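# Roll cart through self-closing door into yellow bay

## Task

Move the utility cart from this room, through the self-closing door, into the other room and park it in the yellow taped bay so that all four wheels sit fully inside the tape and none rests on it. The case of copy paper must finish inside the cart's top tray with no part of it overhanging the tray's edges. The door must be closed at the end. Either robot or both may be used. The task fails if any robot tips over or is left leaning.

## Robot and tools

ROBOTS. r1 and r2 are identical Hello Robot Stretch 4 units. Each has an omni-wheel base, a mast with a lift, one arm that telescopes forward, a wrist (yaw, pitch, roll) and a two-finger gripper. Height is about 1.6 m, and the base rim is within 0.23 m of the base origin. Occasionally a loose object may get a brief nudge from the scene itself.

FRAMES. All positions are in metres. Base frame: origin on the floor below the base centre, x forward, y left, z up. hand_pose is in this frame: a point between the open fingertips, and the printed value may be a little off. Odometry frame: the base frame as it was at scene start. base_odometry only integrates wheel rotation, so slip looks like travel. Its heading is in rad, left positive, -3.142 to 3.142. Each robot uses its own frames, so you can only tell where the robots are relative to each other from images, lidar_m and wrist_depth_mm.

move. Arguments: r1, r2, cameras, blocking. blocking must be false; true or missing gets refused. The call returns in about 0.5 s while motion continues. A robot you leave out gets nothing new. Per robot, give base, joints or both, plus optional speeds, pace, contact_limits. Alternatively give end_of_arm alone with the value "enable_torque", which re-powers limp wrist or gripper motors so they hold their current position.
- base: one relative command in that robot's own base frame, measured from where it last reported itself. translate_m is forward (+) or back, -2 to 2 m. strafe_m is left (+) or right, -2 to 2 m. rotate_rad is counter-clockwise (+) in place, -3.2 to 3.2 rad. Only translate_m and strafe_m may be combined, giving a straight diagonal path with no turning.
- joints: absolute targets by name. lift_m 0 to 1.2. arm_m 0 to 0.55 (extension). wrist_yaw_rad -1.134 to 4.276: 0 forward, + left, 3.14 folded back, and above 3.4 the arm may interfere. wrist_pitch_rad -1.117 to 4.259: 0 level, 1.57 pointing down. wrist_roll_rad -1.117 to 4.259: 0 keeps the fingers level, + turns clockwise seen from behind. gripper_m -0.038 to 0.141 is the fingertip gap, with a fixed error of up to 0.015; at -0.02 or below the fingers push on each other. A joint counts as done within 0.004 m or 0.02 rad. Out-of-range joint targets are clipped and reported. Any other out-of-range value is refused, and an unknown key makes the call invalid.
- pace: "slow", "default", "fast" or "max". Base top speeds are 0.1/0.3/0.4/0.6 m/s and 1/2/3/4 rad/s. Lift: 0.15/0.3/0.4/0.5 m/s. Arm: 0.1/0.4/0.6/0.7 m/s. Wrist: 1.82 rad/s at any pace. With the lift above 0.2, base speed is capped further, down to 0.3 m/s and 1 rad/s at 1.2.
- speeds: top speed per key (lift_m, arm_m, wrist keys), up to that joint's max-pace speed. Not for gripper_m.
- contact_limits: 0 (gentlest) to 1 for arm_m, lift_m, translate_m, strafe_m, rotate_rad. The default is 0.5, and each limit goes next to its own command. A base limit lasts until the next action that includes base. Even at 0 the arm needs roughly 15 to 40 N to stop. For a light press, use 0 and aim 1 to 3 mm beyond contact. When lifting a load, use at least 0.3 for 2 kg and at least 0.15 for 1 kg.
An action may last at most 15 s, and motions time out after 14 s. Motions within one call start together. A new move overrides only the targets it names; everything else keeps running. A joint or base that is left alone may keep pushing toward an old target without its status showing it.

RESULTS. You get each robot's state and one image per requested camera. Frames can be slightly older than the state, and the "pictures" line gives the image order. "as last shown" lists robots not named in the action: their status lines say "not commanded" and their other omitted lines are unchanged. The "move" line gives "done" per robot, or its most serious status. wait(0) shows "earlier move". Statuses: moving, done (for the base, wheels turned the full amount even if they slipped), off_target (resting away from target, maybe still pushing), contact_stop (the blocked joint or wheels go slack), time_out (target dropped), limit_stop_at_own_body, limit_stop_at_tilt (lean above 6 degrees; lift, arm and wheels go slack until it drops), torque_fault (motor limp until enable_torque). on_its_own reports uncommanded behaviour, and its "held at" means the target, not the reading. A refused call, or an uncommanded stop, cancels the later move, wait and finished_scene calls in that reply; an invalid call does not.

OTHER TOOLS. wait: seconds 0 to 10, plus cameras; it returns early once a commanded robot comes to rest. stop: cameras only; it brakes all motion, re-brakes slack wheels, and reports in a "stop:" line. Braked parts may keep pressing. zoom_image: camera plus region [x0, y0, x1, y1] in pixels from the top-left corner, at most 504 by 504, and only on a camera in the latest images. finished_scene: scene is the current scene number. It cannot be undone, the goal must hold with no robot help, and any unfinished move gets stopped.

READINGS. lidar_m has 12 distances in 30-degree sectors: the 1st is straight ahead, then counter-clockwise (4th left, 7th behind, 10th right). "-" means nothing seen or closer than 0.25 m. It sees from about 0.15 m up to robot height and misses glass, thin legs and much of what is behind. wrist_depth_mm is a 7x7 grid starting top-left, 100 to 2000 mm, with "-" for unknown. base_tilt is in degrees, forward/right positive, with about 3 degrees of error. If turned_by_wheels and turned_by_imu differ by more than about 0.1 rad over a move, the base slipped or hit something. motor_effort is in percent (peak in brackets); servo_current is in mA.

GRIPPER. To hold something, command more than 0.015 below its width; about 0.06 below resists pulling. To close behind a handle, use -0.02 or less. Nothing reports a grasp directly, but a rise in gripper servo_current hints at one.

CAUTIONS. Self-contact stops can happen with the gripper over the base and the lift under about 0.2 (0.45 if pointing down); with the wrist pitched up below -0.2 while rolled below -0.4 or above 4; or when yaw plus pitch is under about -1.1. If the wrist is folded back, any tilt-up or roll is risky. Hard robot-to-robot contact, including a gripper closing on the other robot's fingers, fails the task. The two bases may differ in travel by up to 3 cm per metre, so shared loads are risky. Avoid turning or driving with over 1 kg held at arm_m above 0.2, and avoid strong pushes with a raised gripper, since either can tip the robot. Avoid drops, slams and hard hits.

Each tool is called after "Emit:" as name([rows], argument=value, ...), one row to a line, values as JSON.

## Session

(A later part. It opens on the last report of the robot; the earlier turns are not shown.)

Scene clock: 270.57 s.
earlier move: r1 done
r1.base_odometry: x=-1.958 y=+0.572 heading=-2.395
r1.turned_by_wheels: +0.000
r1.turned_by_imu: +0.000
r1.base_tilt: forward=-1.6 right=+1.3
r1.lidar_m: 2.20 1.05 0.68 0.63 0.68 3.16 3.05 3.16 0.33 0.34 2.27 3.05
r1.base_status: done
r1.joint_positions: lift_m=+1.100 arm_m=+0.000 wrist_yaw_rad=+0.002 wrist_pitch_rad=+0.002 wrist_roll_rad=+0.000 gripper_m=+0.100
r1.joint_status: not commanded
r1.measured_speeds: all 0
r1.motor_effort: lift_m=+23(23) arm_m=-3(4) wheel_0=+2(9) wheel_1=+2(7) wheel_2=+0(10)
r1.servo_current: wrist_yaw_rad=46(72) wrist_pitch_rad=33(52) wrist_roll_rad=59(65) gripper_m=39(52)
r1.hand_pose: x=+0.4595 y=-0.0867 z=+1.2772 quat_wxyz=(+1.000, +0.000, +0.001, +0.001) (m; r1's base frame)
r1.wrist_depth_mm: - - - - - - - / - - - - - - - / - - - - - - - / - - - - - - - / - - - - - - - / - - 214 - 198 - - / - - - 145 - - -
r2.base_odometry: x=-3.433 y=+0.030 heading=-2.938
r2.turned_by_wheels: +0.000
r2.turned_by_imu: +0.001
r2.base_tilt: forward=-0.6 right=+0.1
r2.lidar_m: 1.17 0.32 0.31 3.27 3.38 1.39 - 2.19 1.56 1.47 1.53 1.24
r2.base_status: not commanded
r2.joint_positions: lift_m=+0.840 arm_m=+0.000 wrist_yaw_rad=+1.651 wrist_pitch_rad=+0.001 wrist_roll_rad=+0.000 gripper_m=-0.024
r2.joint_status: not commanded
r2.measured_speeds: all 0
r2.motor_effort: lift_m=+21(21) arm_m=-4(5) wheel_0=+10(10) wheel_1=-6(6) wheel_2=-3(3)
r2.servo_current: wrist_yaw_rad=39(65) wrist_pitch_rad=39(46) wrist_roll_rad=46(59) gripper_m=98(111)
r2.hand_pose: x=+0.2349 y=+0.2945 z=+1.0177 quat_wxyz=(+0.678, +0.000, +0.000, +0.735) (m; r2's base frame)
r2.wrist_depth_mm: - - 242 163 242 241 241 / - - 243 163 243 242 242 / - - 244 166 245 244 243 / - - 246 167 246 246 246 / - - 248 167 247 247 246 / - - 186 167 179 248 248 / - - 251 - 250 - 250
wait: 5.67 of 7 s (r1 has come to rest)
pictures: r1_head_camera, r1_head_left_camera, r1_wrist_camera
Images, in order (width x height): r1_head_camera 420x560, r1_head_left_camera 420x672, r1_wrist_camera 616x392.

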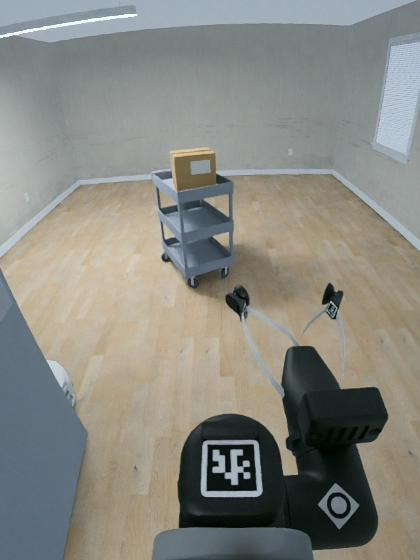

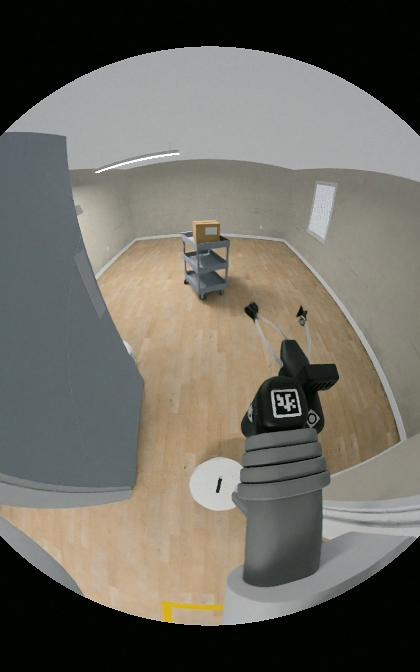

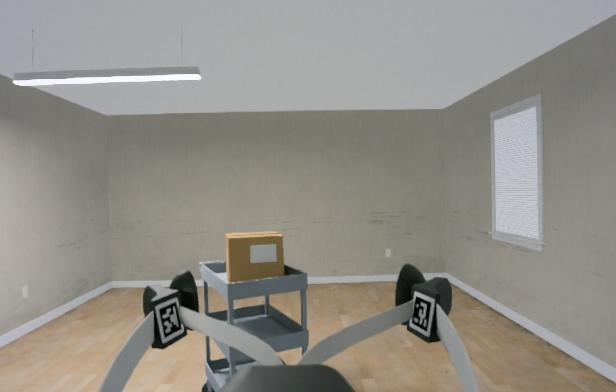

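Emit:
move(r1={"base":{"rotate_rad":0.065}}, cameras=[], blocking=false)

Emit:
wait(seconds=2, cameras=[])

Emit:
move(r1={"base":{"strafe_m":0.1}}, cameras=[], blocking=false)

Emit:
wait(seconds=2, cameras=["r1_wrist_camera"])

Scene clock: 301.97 s.
move: r1 moving
r1.base_odometry: x=-1.958 y=+0.572 heading=-2.331
r1.turned_by_wheels: +0.064
r1.turned_by_imu: +0.065
r1.base_tilt: forward=-1.6 right=+1.3
r1.lidar_m: 2.19 0.97 0.68 0.62 0.72 3.09 3.05 3.23 0.33 0.50 2.28 3.26
r1.base_status: rotate_rad moving
r1.joint_positions: lift_m=+1.100 arm_m=+0.000 wrist_yaw_rad=+0.002 wrist_pitch_rad=+0.002 wrist_roll_rad=+0.000 gripper_m=+0.100
r1.joint_status: not commanded
r1.measured_speeds: all 0
r1.motor_effort: lift_m=+23(23) arm_m=-3(4) wheel_0=-4(5) wheel_1=-3(5) wheel_2=-3(5)
r1.servo_current: wrist_yaw_rad=39(65) wrist_pitch_rad=39(46) wrist_roll_rad=39(65) gripper_m=46(46)
r1.hand_pose: x=+0.4595 y=-0.0867 z=+1.2772 quat_wxyz=(+1.000, +0.000, +0.001, +0.001) (m; r1's base frame)
r1.wrist_depth_mm: - - - - - - - / - - - - - - - / - - - - - - - / - - - - - - - / - - - - - - - / - - 215 - 198 - - / - - - 145 - - -
r2: as last shown
r2.turned_by_imu: +0.000
r2.base_tilt: forward=-0.7 right=+0.1
r2.lidar_m: 1.17 0.34 0.30 3.28 3.38 1.38 - 2.22 1.55 1.47 1.55 1.23
r2.motor_effort: lift_m=+20(21) arm_m=-5(5) wheel_0=+9(10) wheel_1=-5(6) wheel_2=-3(3)
r2.servo_current: wrist_yaw_rad=52(59) wrist_pitch_rad=39(46) wrist_roll_rad=52(52) gripper_m=104(104)
r2.wrist_depth_mm: - - 241 163 242 241 242 / - - 244 163 243 243 243 / - - 245 166 245 243 243 / - - 246 167 246 245 245 / - - 248 167 246 247 246 / - - 187 168 179 248 247 / - - 251 - 250 - 249
pictures: none
No camera images: "cameras" was empty.

Scene clock: 302.20 s.
earlier move: r1 done
r1.base_odometry: x=-1.958 y=+0.572 heading=-2.331
r1.turned_by_wheels: +0.000
r1.turned_by_imu: +0.000
r1.base_tilt: forward=-1.6 right=+1.3
r1.lidar_m: 2.20 0.96 0.66 0.60 0.68 3.12 3.06 3.20 0.31 0.50 2.31 3.24
r1.base_status: done
r1.joint_positions: lift_m=+1.100 arm_m=+0.000 wrist_yaw_rad=+0.002 wrist_pitch_rad=+0.002 wrist_roll_rad=+0.000 gripper_m=+0.100
r1.joint_status: not commanded
r1.measured_speeds: all 0
r1.motor_effort: lift_m=+23(23) arm_m=-3(4) wheel_0=-3(5) wheel_1=-1(5) wheel_2=-3(5)
r1.servo_current: wrist_yaw_rad=52(65) wrist_pitch_rad=33(46) wrist_roll_rad=46(65) gripper_m=39(46)
r1.hand_pose: x=+0.4595 y=-0.0867 z=+1.2772 quat_wxyz=(+1.000, +0.000, +0.001, +0.001) (m; r1's base frame)
r1.wrist_depth_mm: - - - - - - - / - - - - - - - / - - - - - - - / - - - - - - - / - - - - - - - / - - 214 - 198 - - / - - - 145 - - -
r2.base_odometry: x=-3.433 y=+0.030 heading=-2.938
r2.turned_by_wheels: +0.000
r2.turned_by_imu: +0.000
r2.base_tilt: forward=-0.6 right=+0.1
r2.lidar_m: 1.17 0.32 0.33 3.26 3.41 1.38 - 2.18 1.57 1.48 1.53 1.22
r2.base_status: not commanded
r2.joint_positions: lift_m=+0.840 arm_m=+0.000 wrist_yaw_rad=+1.651 wrist_pitch_rad=+0.001 wrist_roll_rad=+0.000 gripper_m=-0.024
r2.joint_status: not commanded
r2.measured_speeds: all 0
r2.motor_effort: lift_m=+21(21) arm_m=-5(5) wheel_0=+9(10) wheel_1=-5(6) wheel_2=-3(3)
r2.servo_current: wrist_yaw_rad=39(59) wrist_pitch_rad=33(46) wrist_roll_rad=46(52) gripper_m=104(104)
r2.hand_pose: x=+0.2349 y=+0.2945 z=+1.0177 quat_wxyz=(+0.678, +0.000, +0.000, +0.735) (m; r2's base frame)
r2.wrist_depth_mm: - - 242 163 241 242 242 / - - 243 163 243 242 242 / - - 245 165 244 243 243 / - - 247 166 245 245 244 / - - 248 167 247 247 246 / - - 186 168 179 248 247 / - - 250 - 249 - 250
wait: 0.23 of 2 s (r1 has come to rest)
pictures: none
No camera images: "cameras" was empty.

Scene clock: 302.70 s.
move: r1 moving
r1.base_odometry: x=-1.932 y=+0.547 heading=-2.331
r1.turned_by_wheels: +0.000
r1.turned_by_imu: +0.000
r1.base_tilt: forward=-1.6 right=+1.3
r1.lidar_m: 2.21 0.92 0.65 0.59 0.67 3.12 3.05 3.22 0.34 0.48 2.34 3.29
r1.base_status: strafe_m moving
r1.joint_positions: lift_m=+1.100 arm_m=+0.000 wrist_yaw_rad=+0.002 wrist_pitch_rad=+0.002 wrist_roll_rad=+0.000 gripper_m=+0.100
r1.joint_status: not commanded
r1.measured_speeds: translate_m=+0.001 strafe_m=+0.141 rotate_rad=-0.004 lift_m=+0.000 arm_m=+0.000 wrist_yaw_rad=+0.000 wrist_pitch_rad=+0.000 wrist_roll_rad=+0.000
r1.motor_effort: lift_m=+23(23) arm_m=-3(4) wheel_0=-11(11) wheel_1=+7(9) wheel_2=-1(3)
r1.servo_current: wrist_yaw_rad=46(78) wrist_pitch_rad=39(46) wrist_roll_rad=39(72) gripper_m=46(46)
r1.hand_pose: x=+0.4595 y=-0.0867 z=+1.2772 quat_wxyz=(+1.000, +0.000, +0.001, +0.001) (m; r1's base frame)
r1.wrist_depth_mm: - - - - - - - / - - - - - - - / - - - - - - - / - - - - - - - / - - - - - - - / - - 214 - 198 - - / - - - 145 - - -
r2: as last shown
r2.base_tilt: forward=-0.7 right=+0.0
r2.lidar_m: 1.17 0.34 0.32 3.27 3.38 1.38 - 2.20 1.55 1.49 1.53 1.24
r2.motor_effort: lift_m=+21(21) arm_m=-5(5) wheel_0=+10(10) wheel_1=-5(5) wheel_2=-3(3)
r2.servo_current: wrist_yaw_rad=39(65) wrist_pitch_rad=33(46) wrist_roll_rad=52(59) gripper_m=104(111)
r2.wrist_depth_mm: - - 242 163 242 241 240 / - - 244 163 243 243 242 / - - 244 166 244 244 243 / - - 246 167 246 245 245 / - - 248 167 246 246 247 / - - 186 167 179 248 248 / - - 249 - 250 - 249
pictures: none
No camera images: "cameras" was empty.

Scene clock: 303.67 s.
earlier move: r1 done
r1.base_odometry: x=-1.886 y=+0.503 heading=-2.331
r1.turned_by_wheels: +0.000
r1.turned_by_imu: +0.001
r1.base_tilt: forward=-1.6 right=+1.3
r1.lidar_m: 2.21 0.83 0.55 0.52 0.60 3.11 3.04 3.14 0.41 0.42 2.40 3.37
r1.base_status: done
r1.joint_positions: lift_m=+1.100 arm_m=+0.000 wrist_yaw_rad=+0.002 wrist_pitch_rad=+0.002 wrist_roll_rad=+0.000 gripper_m=+0.100
r1.joint_status: not commanded
r1.measured_speeds: all 0
r1.motor_effort: lift_m=+23(23) arm_m=-4(4) wheel_0=-1(11) wheel_1=+1(9) wheel_2=+0(3)
r1.servo_current: wrist_yaw_rad=46(78) wrist_pitch_rad=39(46) wrist_roll_rad=46(72) gripper_m=46(46)
r1.hand_pose: x=+0.4595 y=-0.0867 z=+1.2772 quat_wxyz=(+1.000, +0.000, +0.001, +0.001) (m; r1's base frame)
r1.wrist_depth_mm: - - - - - - - / - - - - - - - / - - - - - - - / - - - - - - - / - - - - - - - / - - 211 - 193 - - / - - - 145 - - -
r2.base_odometry: x=-3.433 y=+0.030 heading=-2.938
r2.turned_by_wheels: +0.000
r2.turned_by_imu: +0.000
r2.base_tilt: forward=-0.7 right=+0.0
r2.lidar_m: 1.16 0.34 0.33 3.27 3.39 1.36 - 2.20 1.57 1.47 1.53 1.23
r2.base_status: not commanded
r2.joint_positions: lift_m=+0.840 arm_m=+0.000 wrist_yaw_rad=+1.651 wrist_pitch_rad=+0.001 wrist_roll_rad=+0.000 gripper_m=-0.024
r2.joint_status: not commanded
r2.measured_speeds: all 0
r2.motor_effort: lift_m=+21(21) arm_m=-5(5) wheel_0=+9(10) wheel_1=-5(6) wheel_2=-3(3)
r2.servo_current: wrist_yaw_rad=39(65) wrist_pitch_rad=39(46) wrist_roll_rad=39(59) gripper_m=98(111)
r2.hand_pose: x=+0.2349 y=+0.2945 z=+1.0177 quat_wxyz=(+0.678, +0.000, +0.000, +0.735) (m; r2's base frame)
r2.wrist_depth_mm: - - 243 163 243 241 242 / - - 243 163 244 242 242 / - - 245 166 244 244 244 / - - 245 167 246 244 245 / - - 248 167 247 246 247 / - - 186 167 179 248 247 / - - 251 - 250 - 249
wait: 0.97 of 2 s (r1 has come to rest)
pictures: r1_wrist_camera
Images, in order (width x height): r1_wrist_camera 616x392.

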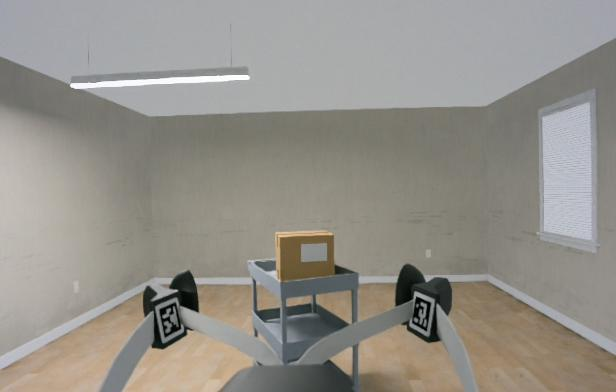

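Emit:
move(r1={"base":{"translate_m":1.3}}, cameras=[], blocking=false)

Emit:
wait(seconds=7, cameras=["r1_head_camera","r1_head_left_camera","r1_wrist_camera"])

Scene clock: 317.73 s.
move: r1 moving
r1.base_odometry: x=-1.908 y=+0.480 heading=-2.330
r1.turned_by_wheels: +0.000
r1.turned_by_imu: +0.000
r1.base_tilt: forward=-1.6 right=+1.3
r1.lidar_m: 2.14 0.81 0.55 0.52 0.58 3.14 3.06 3.12 0.42 0.63 2.40 3.38
r1.base_status: translate_m moving
r1.joint_positions: lift_m=+1.100 arm_m=+0.000 wrist_yaw_rad=+0.002 wrist_pitch_rad=+0.002 wrist_roll_rad=+0.000 gripper_m=+0.100
r1.joint_status: not commanded
r1.measured_speeds: translate_m=+0.122 strafe_m=-0.001 rotate_rad=+0.000 lift_m=+0.000 arm_m=+0.000 wrist_yaw_rad=+0.000 wrist_pitch_rad=+0.000 wrist_roll_rad=+0.000
r1.motor_effort: lift_m=+23(23) arm_m=-3(4) wheel_0=+6(6) wheel_1=+6(8) wheel_2=-8(9)
r1.servo_current: wrist_yaw_rad=46(65) wrist_pitch_rad=46(46) wrist_roll_rad=39(65) gripper_m=39(52)
r1.hand_pose: x=+0.4595 y=-0.0867 z=+1.2772 quat_wxyz=(+1.000, +0.000, +0.001, +0.001) (m; r1's base frame)
r1.wrist_depth_mm: - - - - - - - / - - - - - - - / - - - - - - - / - - - - - - - / - - - - - - - / - - 212 - 198 - - / - - - 145 - - -
r2: as last shown
r2.lidar_m: 1.16 0.33 0.30 3.26 3.37 1.39 - 2.18 1.58 1.47 1.54 1.23
r2.motor_effort: lift_m=+21(21) arm_m=-5(5) wheel_0=+10(10) wheel_1=-5(5) wheel_2=-3(3)
r2.servo_current: wrist_yaw_rad=46(52) wrist_pitch_rad=39(46) wrist_roll_rad=39(59) gripper_m=98(104)
r2.wrist_depth_mm: - - 242 163 241 241 241 / - - 244 163 243 243 242 / - - 245 166 244 244 244 / - - 247 167 246 246 245 / - - 248 167 246 247 247 / - - 187 167 179 247 248 / - - 250 - 249 - 250
pictures: none
No camera images: "cameras" was empty.

Scene clock: 323.07 s.
earlier move: r1 done
r1.base_odometry: x=-2.781 y=-0.440 heading=-2.330
r1.turned_by_wheels: +0.000
r1.turned_by_imu: +0.000
r1.base_tilt: forward=-1.6 right=+1.3
r1.lidar_m: 0.91 3.23 2.47 0.72 0.67 0.83 - 1.47 2.07 2.35 2.46 1.11
r1.base_status: done
r1.joint_positions: lift_m=+1.100 arm_m=+0.000 wrist_yaw_rad=+0.002 wrist_pitch_rad=+0.002 wrist_roll_rad=+0.000 gripper_m=+0.100
r1.joint_status: not commanded
r1.measured_speeds: all 0
r1.motor_effort: lift_m=+23(23) arm_m=-3(4) wheel_0=+2(8) wheel_1=+0(8) wheel_2=+2(10)
r1.servo_current: wrist_yaw_rad=46(78) wrist_pitch_rad=46(52) wrist_roll_rad=46(72) gripper_m=46(52)
r1.hand_pose: x=+0.4595 y=-0.0867 z=+1.2772 quat_wxyz=(+1.000, +0.000, +0.001, +0.001) (m; r1's base frame)
r1.wrist_depth_mm: - - - - - - - / - - - - - - - / - - - - - - - / - - - - - - - / - - - - - - - / - - 215 931 198 - - / - - 1078 145 - - -
r2.base_odometry: x=-3.433 y=+0.030 heading=-2.938
r2.turned_by_wheels: +0.000
r2.turned_by_imu: +0.001
r2.base_tilt: forward=-0.7 right=+0.0
r2.lidar_m: 1.15 0.32 0.30 0.75 0.72 1.37 - 2.21 1.57 1.48 1.54 1.24
r2.base_status: not commanded
r2.joint_positions: lift_m=+0.840 arm_m=+0.000 wrist_yaw_rad=+1.651 wrist_pitch_rad=+0.001 wrist_roll_rad=+0.000 gripper_m=-0.024
r2.joint_status: not commanded
r2.measured_speeds: all 0
r2.motor_effort: lift_m=+21(21) arm_m=-5(5) wheel_0=+10(10) wheel_1=-5(6) wheel_2=-3(4)
r2.servo_current: wrist_yaw_rad=46(65) wrist_pitch_rad=39(52) wrist_roll_rad=52(59) gripper_m=104(111)
r2.hand_pose: x=+0.2349 y=+0.2945 z=+1.0177 quat_wxyz=(+0.678, +0.000, +0.000, +0.735) (m; r2's base frame)
r2.wrist_depth_mm: - - 243 163 241 241 240 / - 904 244 163 243 242 242 / - - 245 166 244 244 244 / - - 246 167 245 246 245 / - - 247 167 246 247 247 / - - 186 168 179 248 247 / - - 250 - 249 - 249
wait: 5.33 of 7 s (r1 has come to rest)
pictures: r1_head_camera, r1_head_left_camera, r1_wrist_camera
Images, in order (width x height): r1_head_camera 420x560, r1_head_left_camera 420x672, r1_wrist_camera 616x392.

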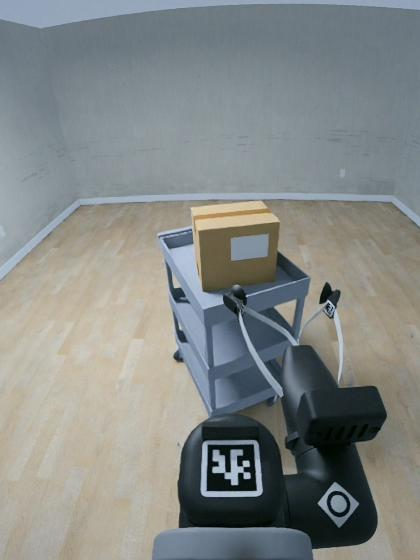

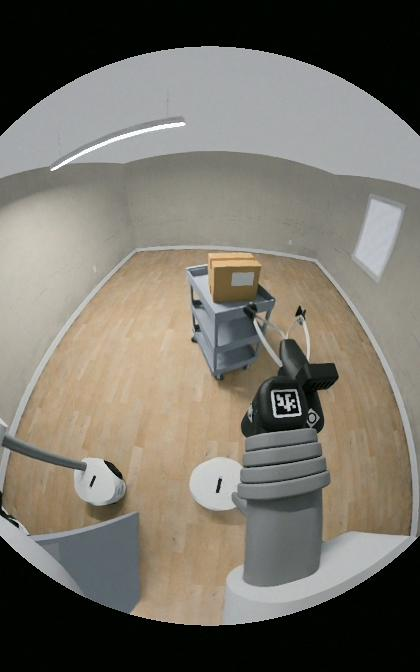

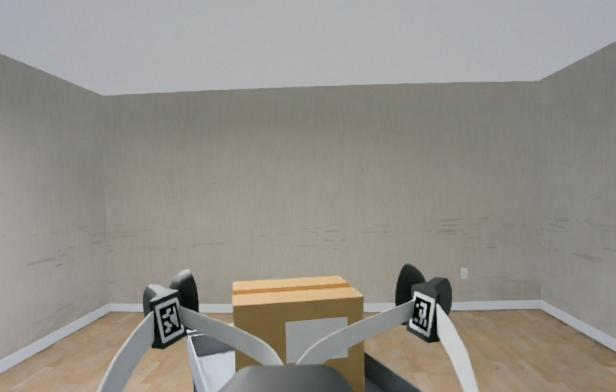

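Emit:
move(r1={"base":{"translate_m":0.38},"joints":{"wrist_pitch_rad":1.57,"lift_m":1.19,"gripper_m":0.03}}, cameras=[], blocking=false)

Emit:
wait(seconds=3, cameras=[])

Emit:
move(r1={"joints":{"arm_m":0.2}}, cameras=[], blocking=false)

Emit:
wait(seconds=3, cameras=["r1_head_camera","r1_wrist_camera"])

Scene clock: 337.80 s.
move: r1 moving
r1.base_odometry: x=-2.803 y=-0.462 heading=-2.330
r1.turned_by_wheels: +0.000
r1.turned_by_imu: +0.000
r1.base_tilt: forward=-1.6 right=+1.3
r1.lidar_m: 0.88 3.26 2.45 0.74 0.66 0.83 - 1.47 2.11 2.34 2.46 1.06
r1.base_status: translate_m moving
r1.joint_positions: lift_m=+1.138 arm_m=+0.000 wrist_yaw_rad=+0.002 wrist_pitch_rad=+0.583 wrist_roll_rad=+0.000 gripper_m=+0.084
r1.joint_status: lift_m moving; wrist_pitch_rad moving; gripper_m moving
r1.measured_speeds: translate_m=+0.121 strafe_m=+0.000 rotate_rad=+0.004 lift_m=+0.146 arm_m=+0.000 wrist_yaw_rad=+0.000 wrist_pitch_rad=+1.819 wrist_roll_rad=+0.000
r1.motor_effort: lift_m=+27(27) arm_m=-3(4) wheel_0=+7(8) wheel_1=+5(7) wheel_2=-9(10)
r1.servo_current: wrist_yaw_rad=65(65) wrist_pitch_rad=52(91) wrist_roll_rad=52(59) gripper_m=91(104)
r1.hand_pose: x=+0.4119 y=-0.0868 z=+1.1570 quat_wxyz=(+0.958, +0.000, +0.287, +0.001) (m; r1's base frame)
r1.wrist_depth_mm: - - - - - - - / - - - 917 - - - / - - 917 931 - - - / - - 1308 991 - - - / - - 1983 - - - - / 1756 1756 212 - 192 1708 1708 / 1537 1464 1430 138 1464 1366 1464
r2: as last shown
r2.turned_by_imu: +0.000
r2.base_tilt: forward=-0.7 right=+0.1
r2.lidar_m: 1.17 0.34 0.31 0.76 0.76 1.39 - 2.19 1.55 1.47 1.54 1.25
r2.motor_effort: lift_m=+20(21) arm_m=-5(5) wheel_0=+10(10) wheel_1=-5(5) wheel_2=-3(3)
r2.servo_current: wrist_yaw_rad=46(52) wrist_pitch_rad=46(46) wrist_roll_rad=52(59) gripper_m=104(104)
r2.wrist_depth_mm: - - 242 163 241 241 243 / - - 243 163 242 242 242 / - - 245 166 246 244 244 / - - 246 166 245 245 245 / - - 248 167 248 246 247 / - - 187 167 179 248 248 / - - 250 - 249 - 249
pictures: none
No camera images: "cameras" was empty.

Scene clock: 340.07 s.
earlier move: r1 done
r1.base_odometry: x=-3.043 y=-0.715 heading=-2.330
r1.turned_by_wheels: +0.000
r1.turned_by_imu: +0.000
r1.base_tilt: forward=-1.6 right=+1.3
r1.lidar_m: 0.53 0.98 2.42 2.37 0.85 0.91 1.83 1.87 2.45 2.36 2.49 0.68
r1.base_status: done
r1.joint_positions: lift_m=+1.190 arm_m=+0.000 wrist_yaw_rad=+0.002 wrist_pitch_rad=+1.568 wrist_roll_rad=+0.000 gripper_m=+0.030
r1.joint_status: all done
r1.measured_speeds: all 0
r1.motor_effort: lift_m=+24(27) arm_m=-3(4) wheel_0=+1(9) wheel_1=+1(7) wheel_2=+1(10)
r1.servo_current: wrist_yaw_rad=33(72) wrist_pitch_rad=39(91) wrist_roll_rad=59(59) gripper_m=52(111)
r1.hand_pose: x=+0.1719 y=-0.0874 z=+1.0794 quat_wxyz=(+0.708, -0.001, +0.706, +0.001) (m; r1's base frame)
r1.wrist_depth_mm: 1308 1281 1308 - 1281 1281 1308 / 1308 1308 1308 1308 1308 1308 1281 / 1308 1308 1308 1281 1308 1281 1308 / 1281 1281 1281 1281 1281 1308 1281 / 1281 1281 1060 1098 1308 1308 1308 / 1281 1308 206 1078 189 1281 1336 / 1308 1308 1281 1078 1281 1308 1308
r2.base_odometry: x=-3.433 y=+0.030 heading=-2.938
r2.turned_by_wheels: +0.000
r2.turned_by_imu: +0.000
r2.base_tilt: forward=-0.7 right=+0.0
r2.lidar_m: 1.16 0.35 0.33 3.27 0.85 1.02 - 2.19 1.56 1.47 1.53 1.23
r2.base_status: not commanded
r2.joint_positions: lift_m=+0.840 arm_m=+0.000 wrist_yaw_rad=+1.651 wrist_pitch_rad=+0.001 wrist_roll_rad=+0.000 gripper_m=-0.024
r2.joint_status: not commanded
r2.measured_speeds: all 0
r2.motor_effort: lift_m=+21(21) arm_m=-5(5) wheel_0=+9(10) wheel_1=-5(6) wheel_2=-3(3)
r2.servo_current: wrist_yaw_rad=52(59) wrist_pitch_rad=33(46) wrist_roll_rad=46(59) gripper_m=104(104)
r2.hand_pose: x=+0.2349 y=+0.2945 z=+1.0177 quat_wxyz=(+0.678, +0.000, +0.000, +0.735) (m; r2's base frame)
r2.wrist_depth_mm: - - 242 163 243 241 241 / - - 243 164 243 242 243 / - - 246 166 244 244 244 / - - 246 167 246 246 245 / - - 248 167 247 246 246 / - - 186 167 179 248 248 / - - 250 - 249 - 248
wait: 2.27 of 3 s (r1 has come to rest)
pictures: none
No camera images: "cameras" was empty.

Scene clock: 340.57 s.
move: r1 moving
r1.base_odometry: x=-3.043 y=-0.715 heading=-2.330
r1.turned_by_wheels: +0.000
r1.turned_by_imu: +0.000
r1.base_tilt: forward=-1.6 right=+1.3
r1.lidar_m: 0.50 1.01 2.44 2.36 0.85 0.93 1.82 1.88 2.46 2.35 2.48 0.67
r1.base_status: not commanded
r1.joint_positions: lift_m=+1.190 arm_m=+0.051 wrist_yaw_rad=+0.002 wrist_pitch_rad=+1.568 wrist_roll_rad=+0.000 gripper_m=+0.030
r1.joint_status: arm_m moving
r1.measured_speeds: translate_m=+0.000 strafe_m=+0.000 rotate_rad=+0.000 lift_m=+0.000 arm_m=+0.195 wrist_yaw_rad=+0.000 wrist_pitch_rad=+0.000 wrist_roll_rad=+0.000
r1.motor_effort: lift_m=+24(24) arm_m=+4(7) wheel_0=+2(2) wheel_1=+2(2) wheel_2=+2(2)
r1.servo_current: wrist_yaw_rad=39(65) wrist_pitch_rad=39(46) wrist_roll_rad=59(59) gripper_m=39(52)
r1.hand_pose: x=+0.2227 y=-0.0874 z=+1.0794 quat_wxyz=(+0.708, -0.001, +0.706, +0.001) (m; r1's base frame)
r1.wrist_depth_mm: 1281 1255 750 - 1281 1336 1281 / 1255 1281 1281 1308 1281 1281 1308 / 1281 1281 1255 1281 1308 1308 1308 / 1308 1255 1281 1308 1281 1255 1281 / 1281 1281 1281 1078 1281 1308 1281 / 1281 1308 207 1098 189 1308 1281 / 1281 1308 1308 1078 1308 1281 1308
r2: as last shown
r2.base_tilt: forward=-0.7 right=+0.1
r2.lidar_m: 1.16 0.34 0.31 3.25 0.84 1.03 - 2.18 1.56 1.47 1.54 1.23
r2.motor_effort: lift_m=+21(21) arm_m=-5(5) wheel_0=+9(10) wheel_1=-5(5) wheel_2=-3(3)
r2.servo_current: wrist_yaw_rad=59(59) wrist_pitch_rad=39(46) wrist_roll_rad=39(52) gripper_m=104(104)
r2.wrist_depth_mm: - - 241 163 242 241 242 / - - 243 163 243 243 242 / - - 244 166 244 244 244 / - - 246 167 246 244 246 / - - 247 167 246 246 247 / - - 186 168 179 248 248 / - - 250 - 249 - 249
pictures: none
No camera images: "cameras" was empty.

Scene clock: 341.77 s.
earlier move: r1 done
r1.base_odometry: x=-3.043 y=-0.715 heading=-2.330
r1.turned_by_wheels: +0.000
r1.turned_by_imu: +0.000
r1.base_tilt: forward=-1.6 right=+1.2
r1.lidar_m: 0.54 0.97 2.44 2.37 0.85 0.95 1.82 1.85 2.39 2.35 2.49 0.68
r1.base_status: not commanded
r1.joint_positions: lift_m=+1.190 arm_m=+0.200 wrist_yaw_rad=+0.002 wrist_pitch_rad=+1.568 wrist_roll_rad=+0.000 gripper_m=+0.030
r1.joint_status: all done
r1.measured_speeds: all 0
r1.motor_effort: lift_m=+24(24) arm_m=+4(7) wheel_0=+1(2) wheel_1=+1(2) wheel_2=+2(2)
r1.servo_current: wrist_yaw_rad=46(65) wrist_pitch_rad=39(46) wrist_roll_rad=52(59) gripper_m=52(52)
r1.hand_pose: x=+0.3718 y=-0.0874 z=+1.0794 quat_wxyz=(+0.708, -0.001, +0.706, +0.001) (m; r1's base frame)
r1.wrist_depth_mm: 1281 1308 508 500 508 1281 1336 / 1281 1308 496 - 1281 1281 1281 / 1308 1308 1308 1308 1308 1281 1308 / 1308 1281 1308 1308 1281 1308 1281 / 1308 1281 1336 1308 1308 1229 1255 / 1308 1308 207 1078 189 1281 1308 / 1308 1308 1078 161 1281 1281 1308
r2.base_odometry: x=-3.433 y=+0.030 heading=-2.938
r2.turned_by_wheels: +0.000
r2.turned_by_imu: +0.000
r2.base_tilt: forward=-0.6 right=+0.1
r2.lidar_m: 1.17 0.31 0.30 3.27 0.87 1.01 - 2.23 1.55 1.47 1.53 1.25
r2.base_status: not commanded
r2.joint_positions: lift_m=+0.840 arm_m=+0.000 wrist_yaw_rad=+1.651 wrist_pitch_rad=+0.001 wrist_roll_rad=+0.000 gripper_m=-0.024
r2.joint_status: not commanded
r2.measured_speeds: all 0
r2.motor_effort: lift_m=+21(21) arm_m=-5(5) wheel_0=+10(10) wheel_1=-5(6) wheel_2=-3(3)
r2.servo_current: wrist_yaw_rad=33(59) wrist_pitch_rad=39(46) wrist_roll_rad=33(59) gripper_m=104(104)
r2.hand_pose: x=+0.2349 y=+0.2945 z=+1.0177 quat_wxyz=(+0.678, +0.000, +0.000, +0.735) (m; r2's base frame)
r2.wrist_depth_mm: - - 242 163 241 242 241 / - - 244 163 242 244 242 / - - 245 166 243 244 244 / - - 246 166 245 245 245 / - - 247 167 248 246 247 / - - 187 167 180 248 248 / - - 250 - 250 - 249
wait: 1.20 of 3 s (r1 has come to rest)
pictures: r1_head_camera, r1_wrist_camera
Images, in order (width x height): r1_head_camera 420x560, r1_wrist_camera 616x392.

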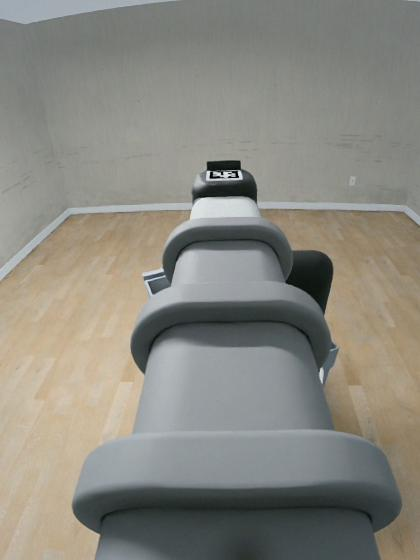

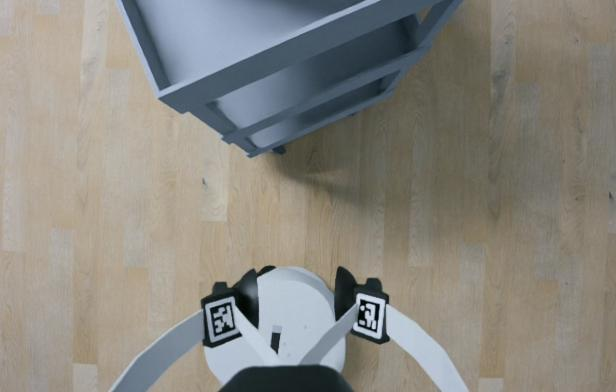

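Emit:
move(blocking=false, cameras=["r1_head_camera","r1_wrist_camera"])

Scene clock: 368.33 s.
r1.base_odometry: x=-3.043 y=-0.715 heading=-2.330
r1.turned_by_wheels: +0.000
r1.turned_by_imu: +0.000
r1.base_tilt: forward=-1.6 right=+1.3
r1.lidar_m: 0.52 1.02 2.44 2.37 0.85 0.91 1.80 1.82 2.42 2.36 2.50 0.66
r1.base_status: not commanded
r1.joint_positions: lift_m=+1.190 arm_m=+0.200 wrist_yaw_rad=+0.002 wrist_pitch_rad=+1.568 wrist_roll_rad=+0.000 gripper_m=+0.030
r1.joint_status: all done
r1.measured_speeds: all 0
r1.motor_effort: lift_m=+24(24) arm_m=+4(7) wheel_0=+2(2) wheel_1=+1(2) wheel_2=+2(2)
r1.servo_current: wrist_yaw_rad=46(65) wrist_pitch_rad=46(46) wrist_roll_rad=39(59) gripper_m=46(52)
r1.hand_pose: x=+0.3718 y=-0.0874 z=+1.0794 quat_wxyz=(+0.708, -0.001, +0.706, +0.001) (m; r1's base frame)
r1.wrist_depth_mm: 1308 1281 504 504 508 1308 1308 / 1281 1281 496 - 1336 1281 1281 / 1308 1308 1281 1281 1308 1281 1308 / 1281 1308 1308 1308 1308 1308 1308 / 1308 1281 1308 1308 1255 1255 1281 / 1308 1281 207 1078 189 1308 1281 / 1281 1308 1098 160 1281 1281 1308
r2.base_odometry: x=-3.433 y=+0.030 heading=-2.938
r2.turned_by_wheels: +0.000
r2.turned_by_imu: +0.000
r2.base_tilt: forward=-0.7 right=+0.0
r2.lidar_m: 1.15 0.33 0.31 3.25 0.87 1.00 - 2.20 1.56 1.48 1.52 1.23
r2.base_status: not commanded
r2.joint_positions: lift_m=+0.840 arm_m=+0.000 wrist_yaw_rad=+1.651 wrist_pitch_rad=+0.001 wrist_roll_rad=+0.000 gripper_m=-0.024
r2.joint_status: not commanded
r2.measured_speeds: all 0
r2.motor_effort: lift_m=+21(21) arm_m=-5(5) wheel_0=+10(10) wheel_1=-5(6) wheel_2=-3(3)
r2.servo_current: wrist_yaw_rad=46(59) wrist_pitch_rad=39(46) wrist_roll_rad=65(59) gripper_m=98(104)
r2.hand_pose: x=+0.2349 y=+0.2945 z=+1.0177 quat_wxyz=(+0.678, +0.000, +0.000, +0.735) (m; r2's base frame)
r2.wrist_depth_mm: - - 241 163 242 241 242 / - - 244 164 242 243 243 / - - 246 166 242 244 244 / - - 246 166 245 245 246 / - - 248 167 247 247 247 / - - 187 168 179 247 248 / - - 249 - 249 - 249
pictures: r1_head_camera, r1_wrist_camera
Images, in order (width x height): r1_head_camera 420x560, r1_wrist_camera 616x392.

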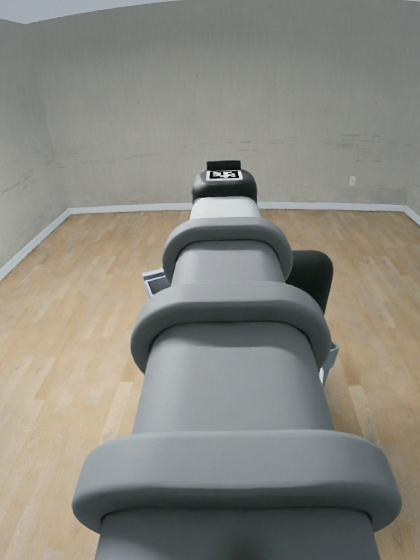

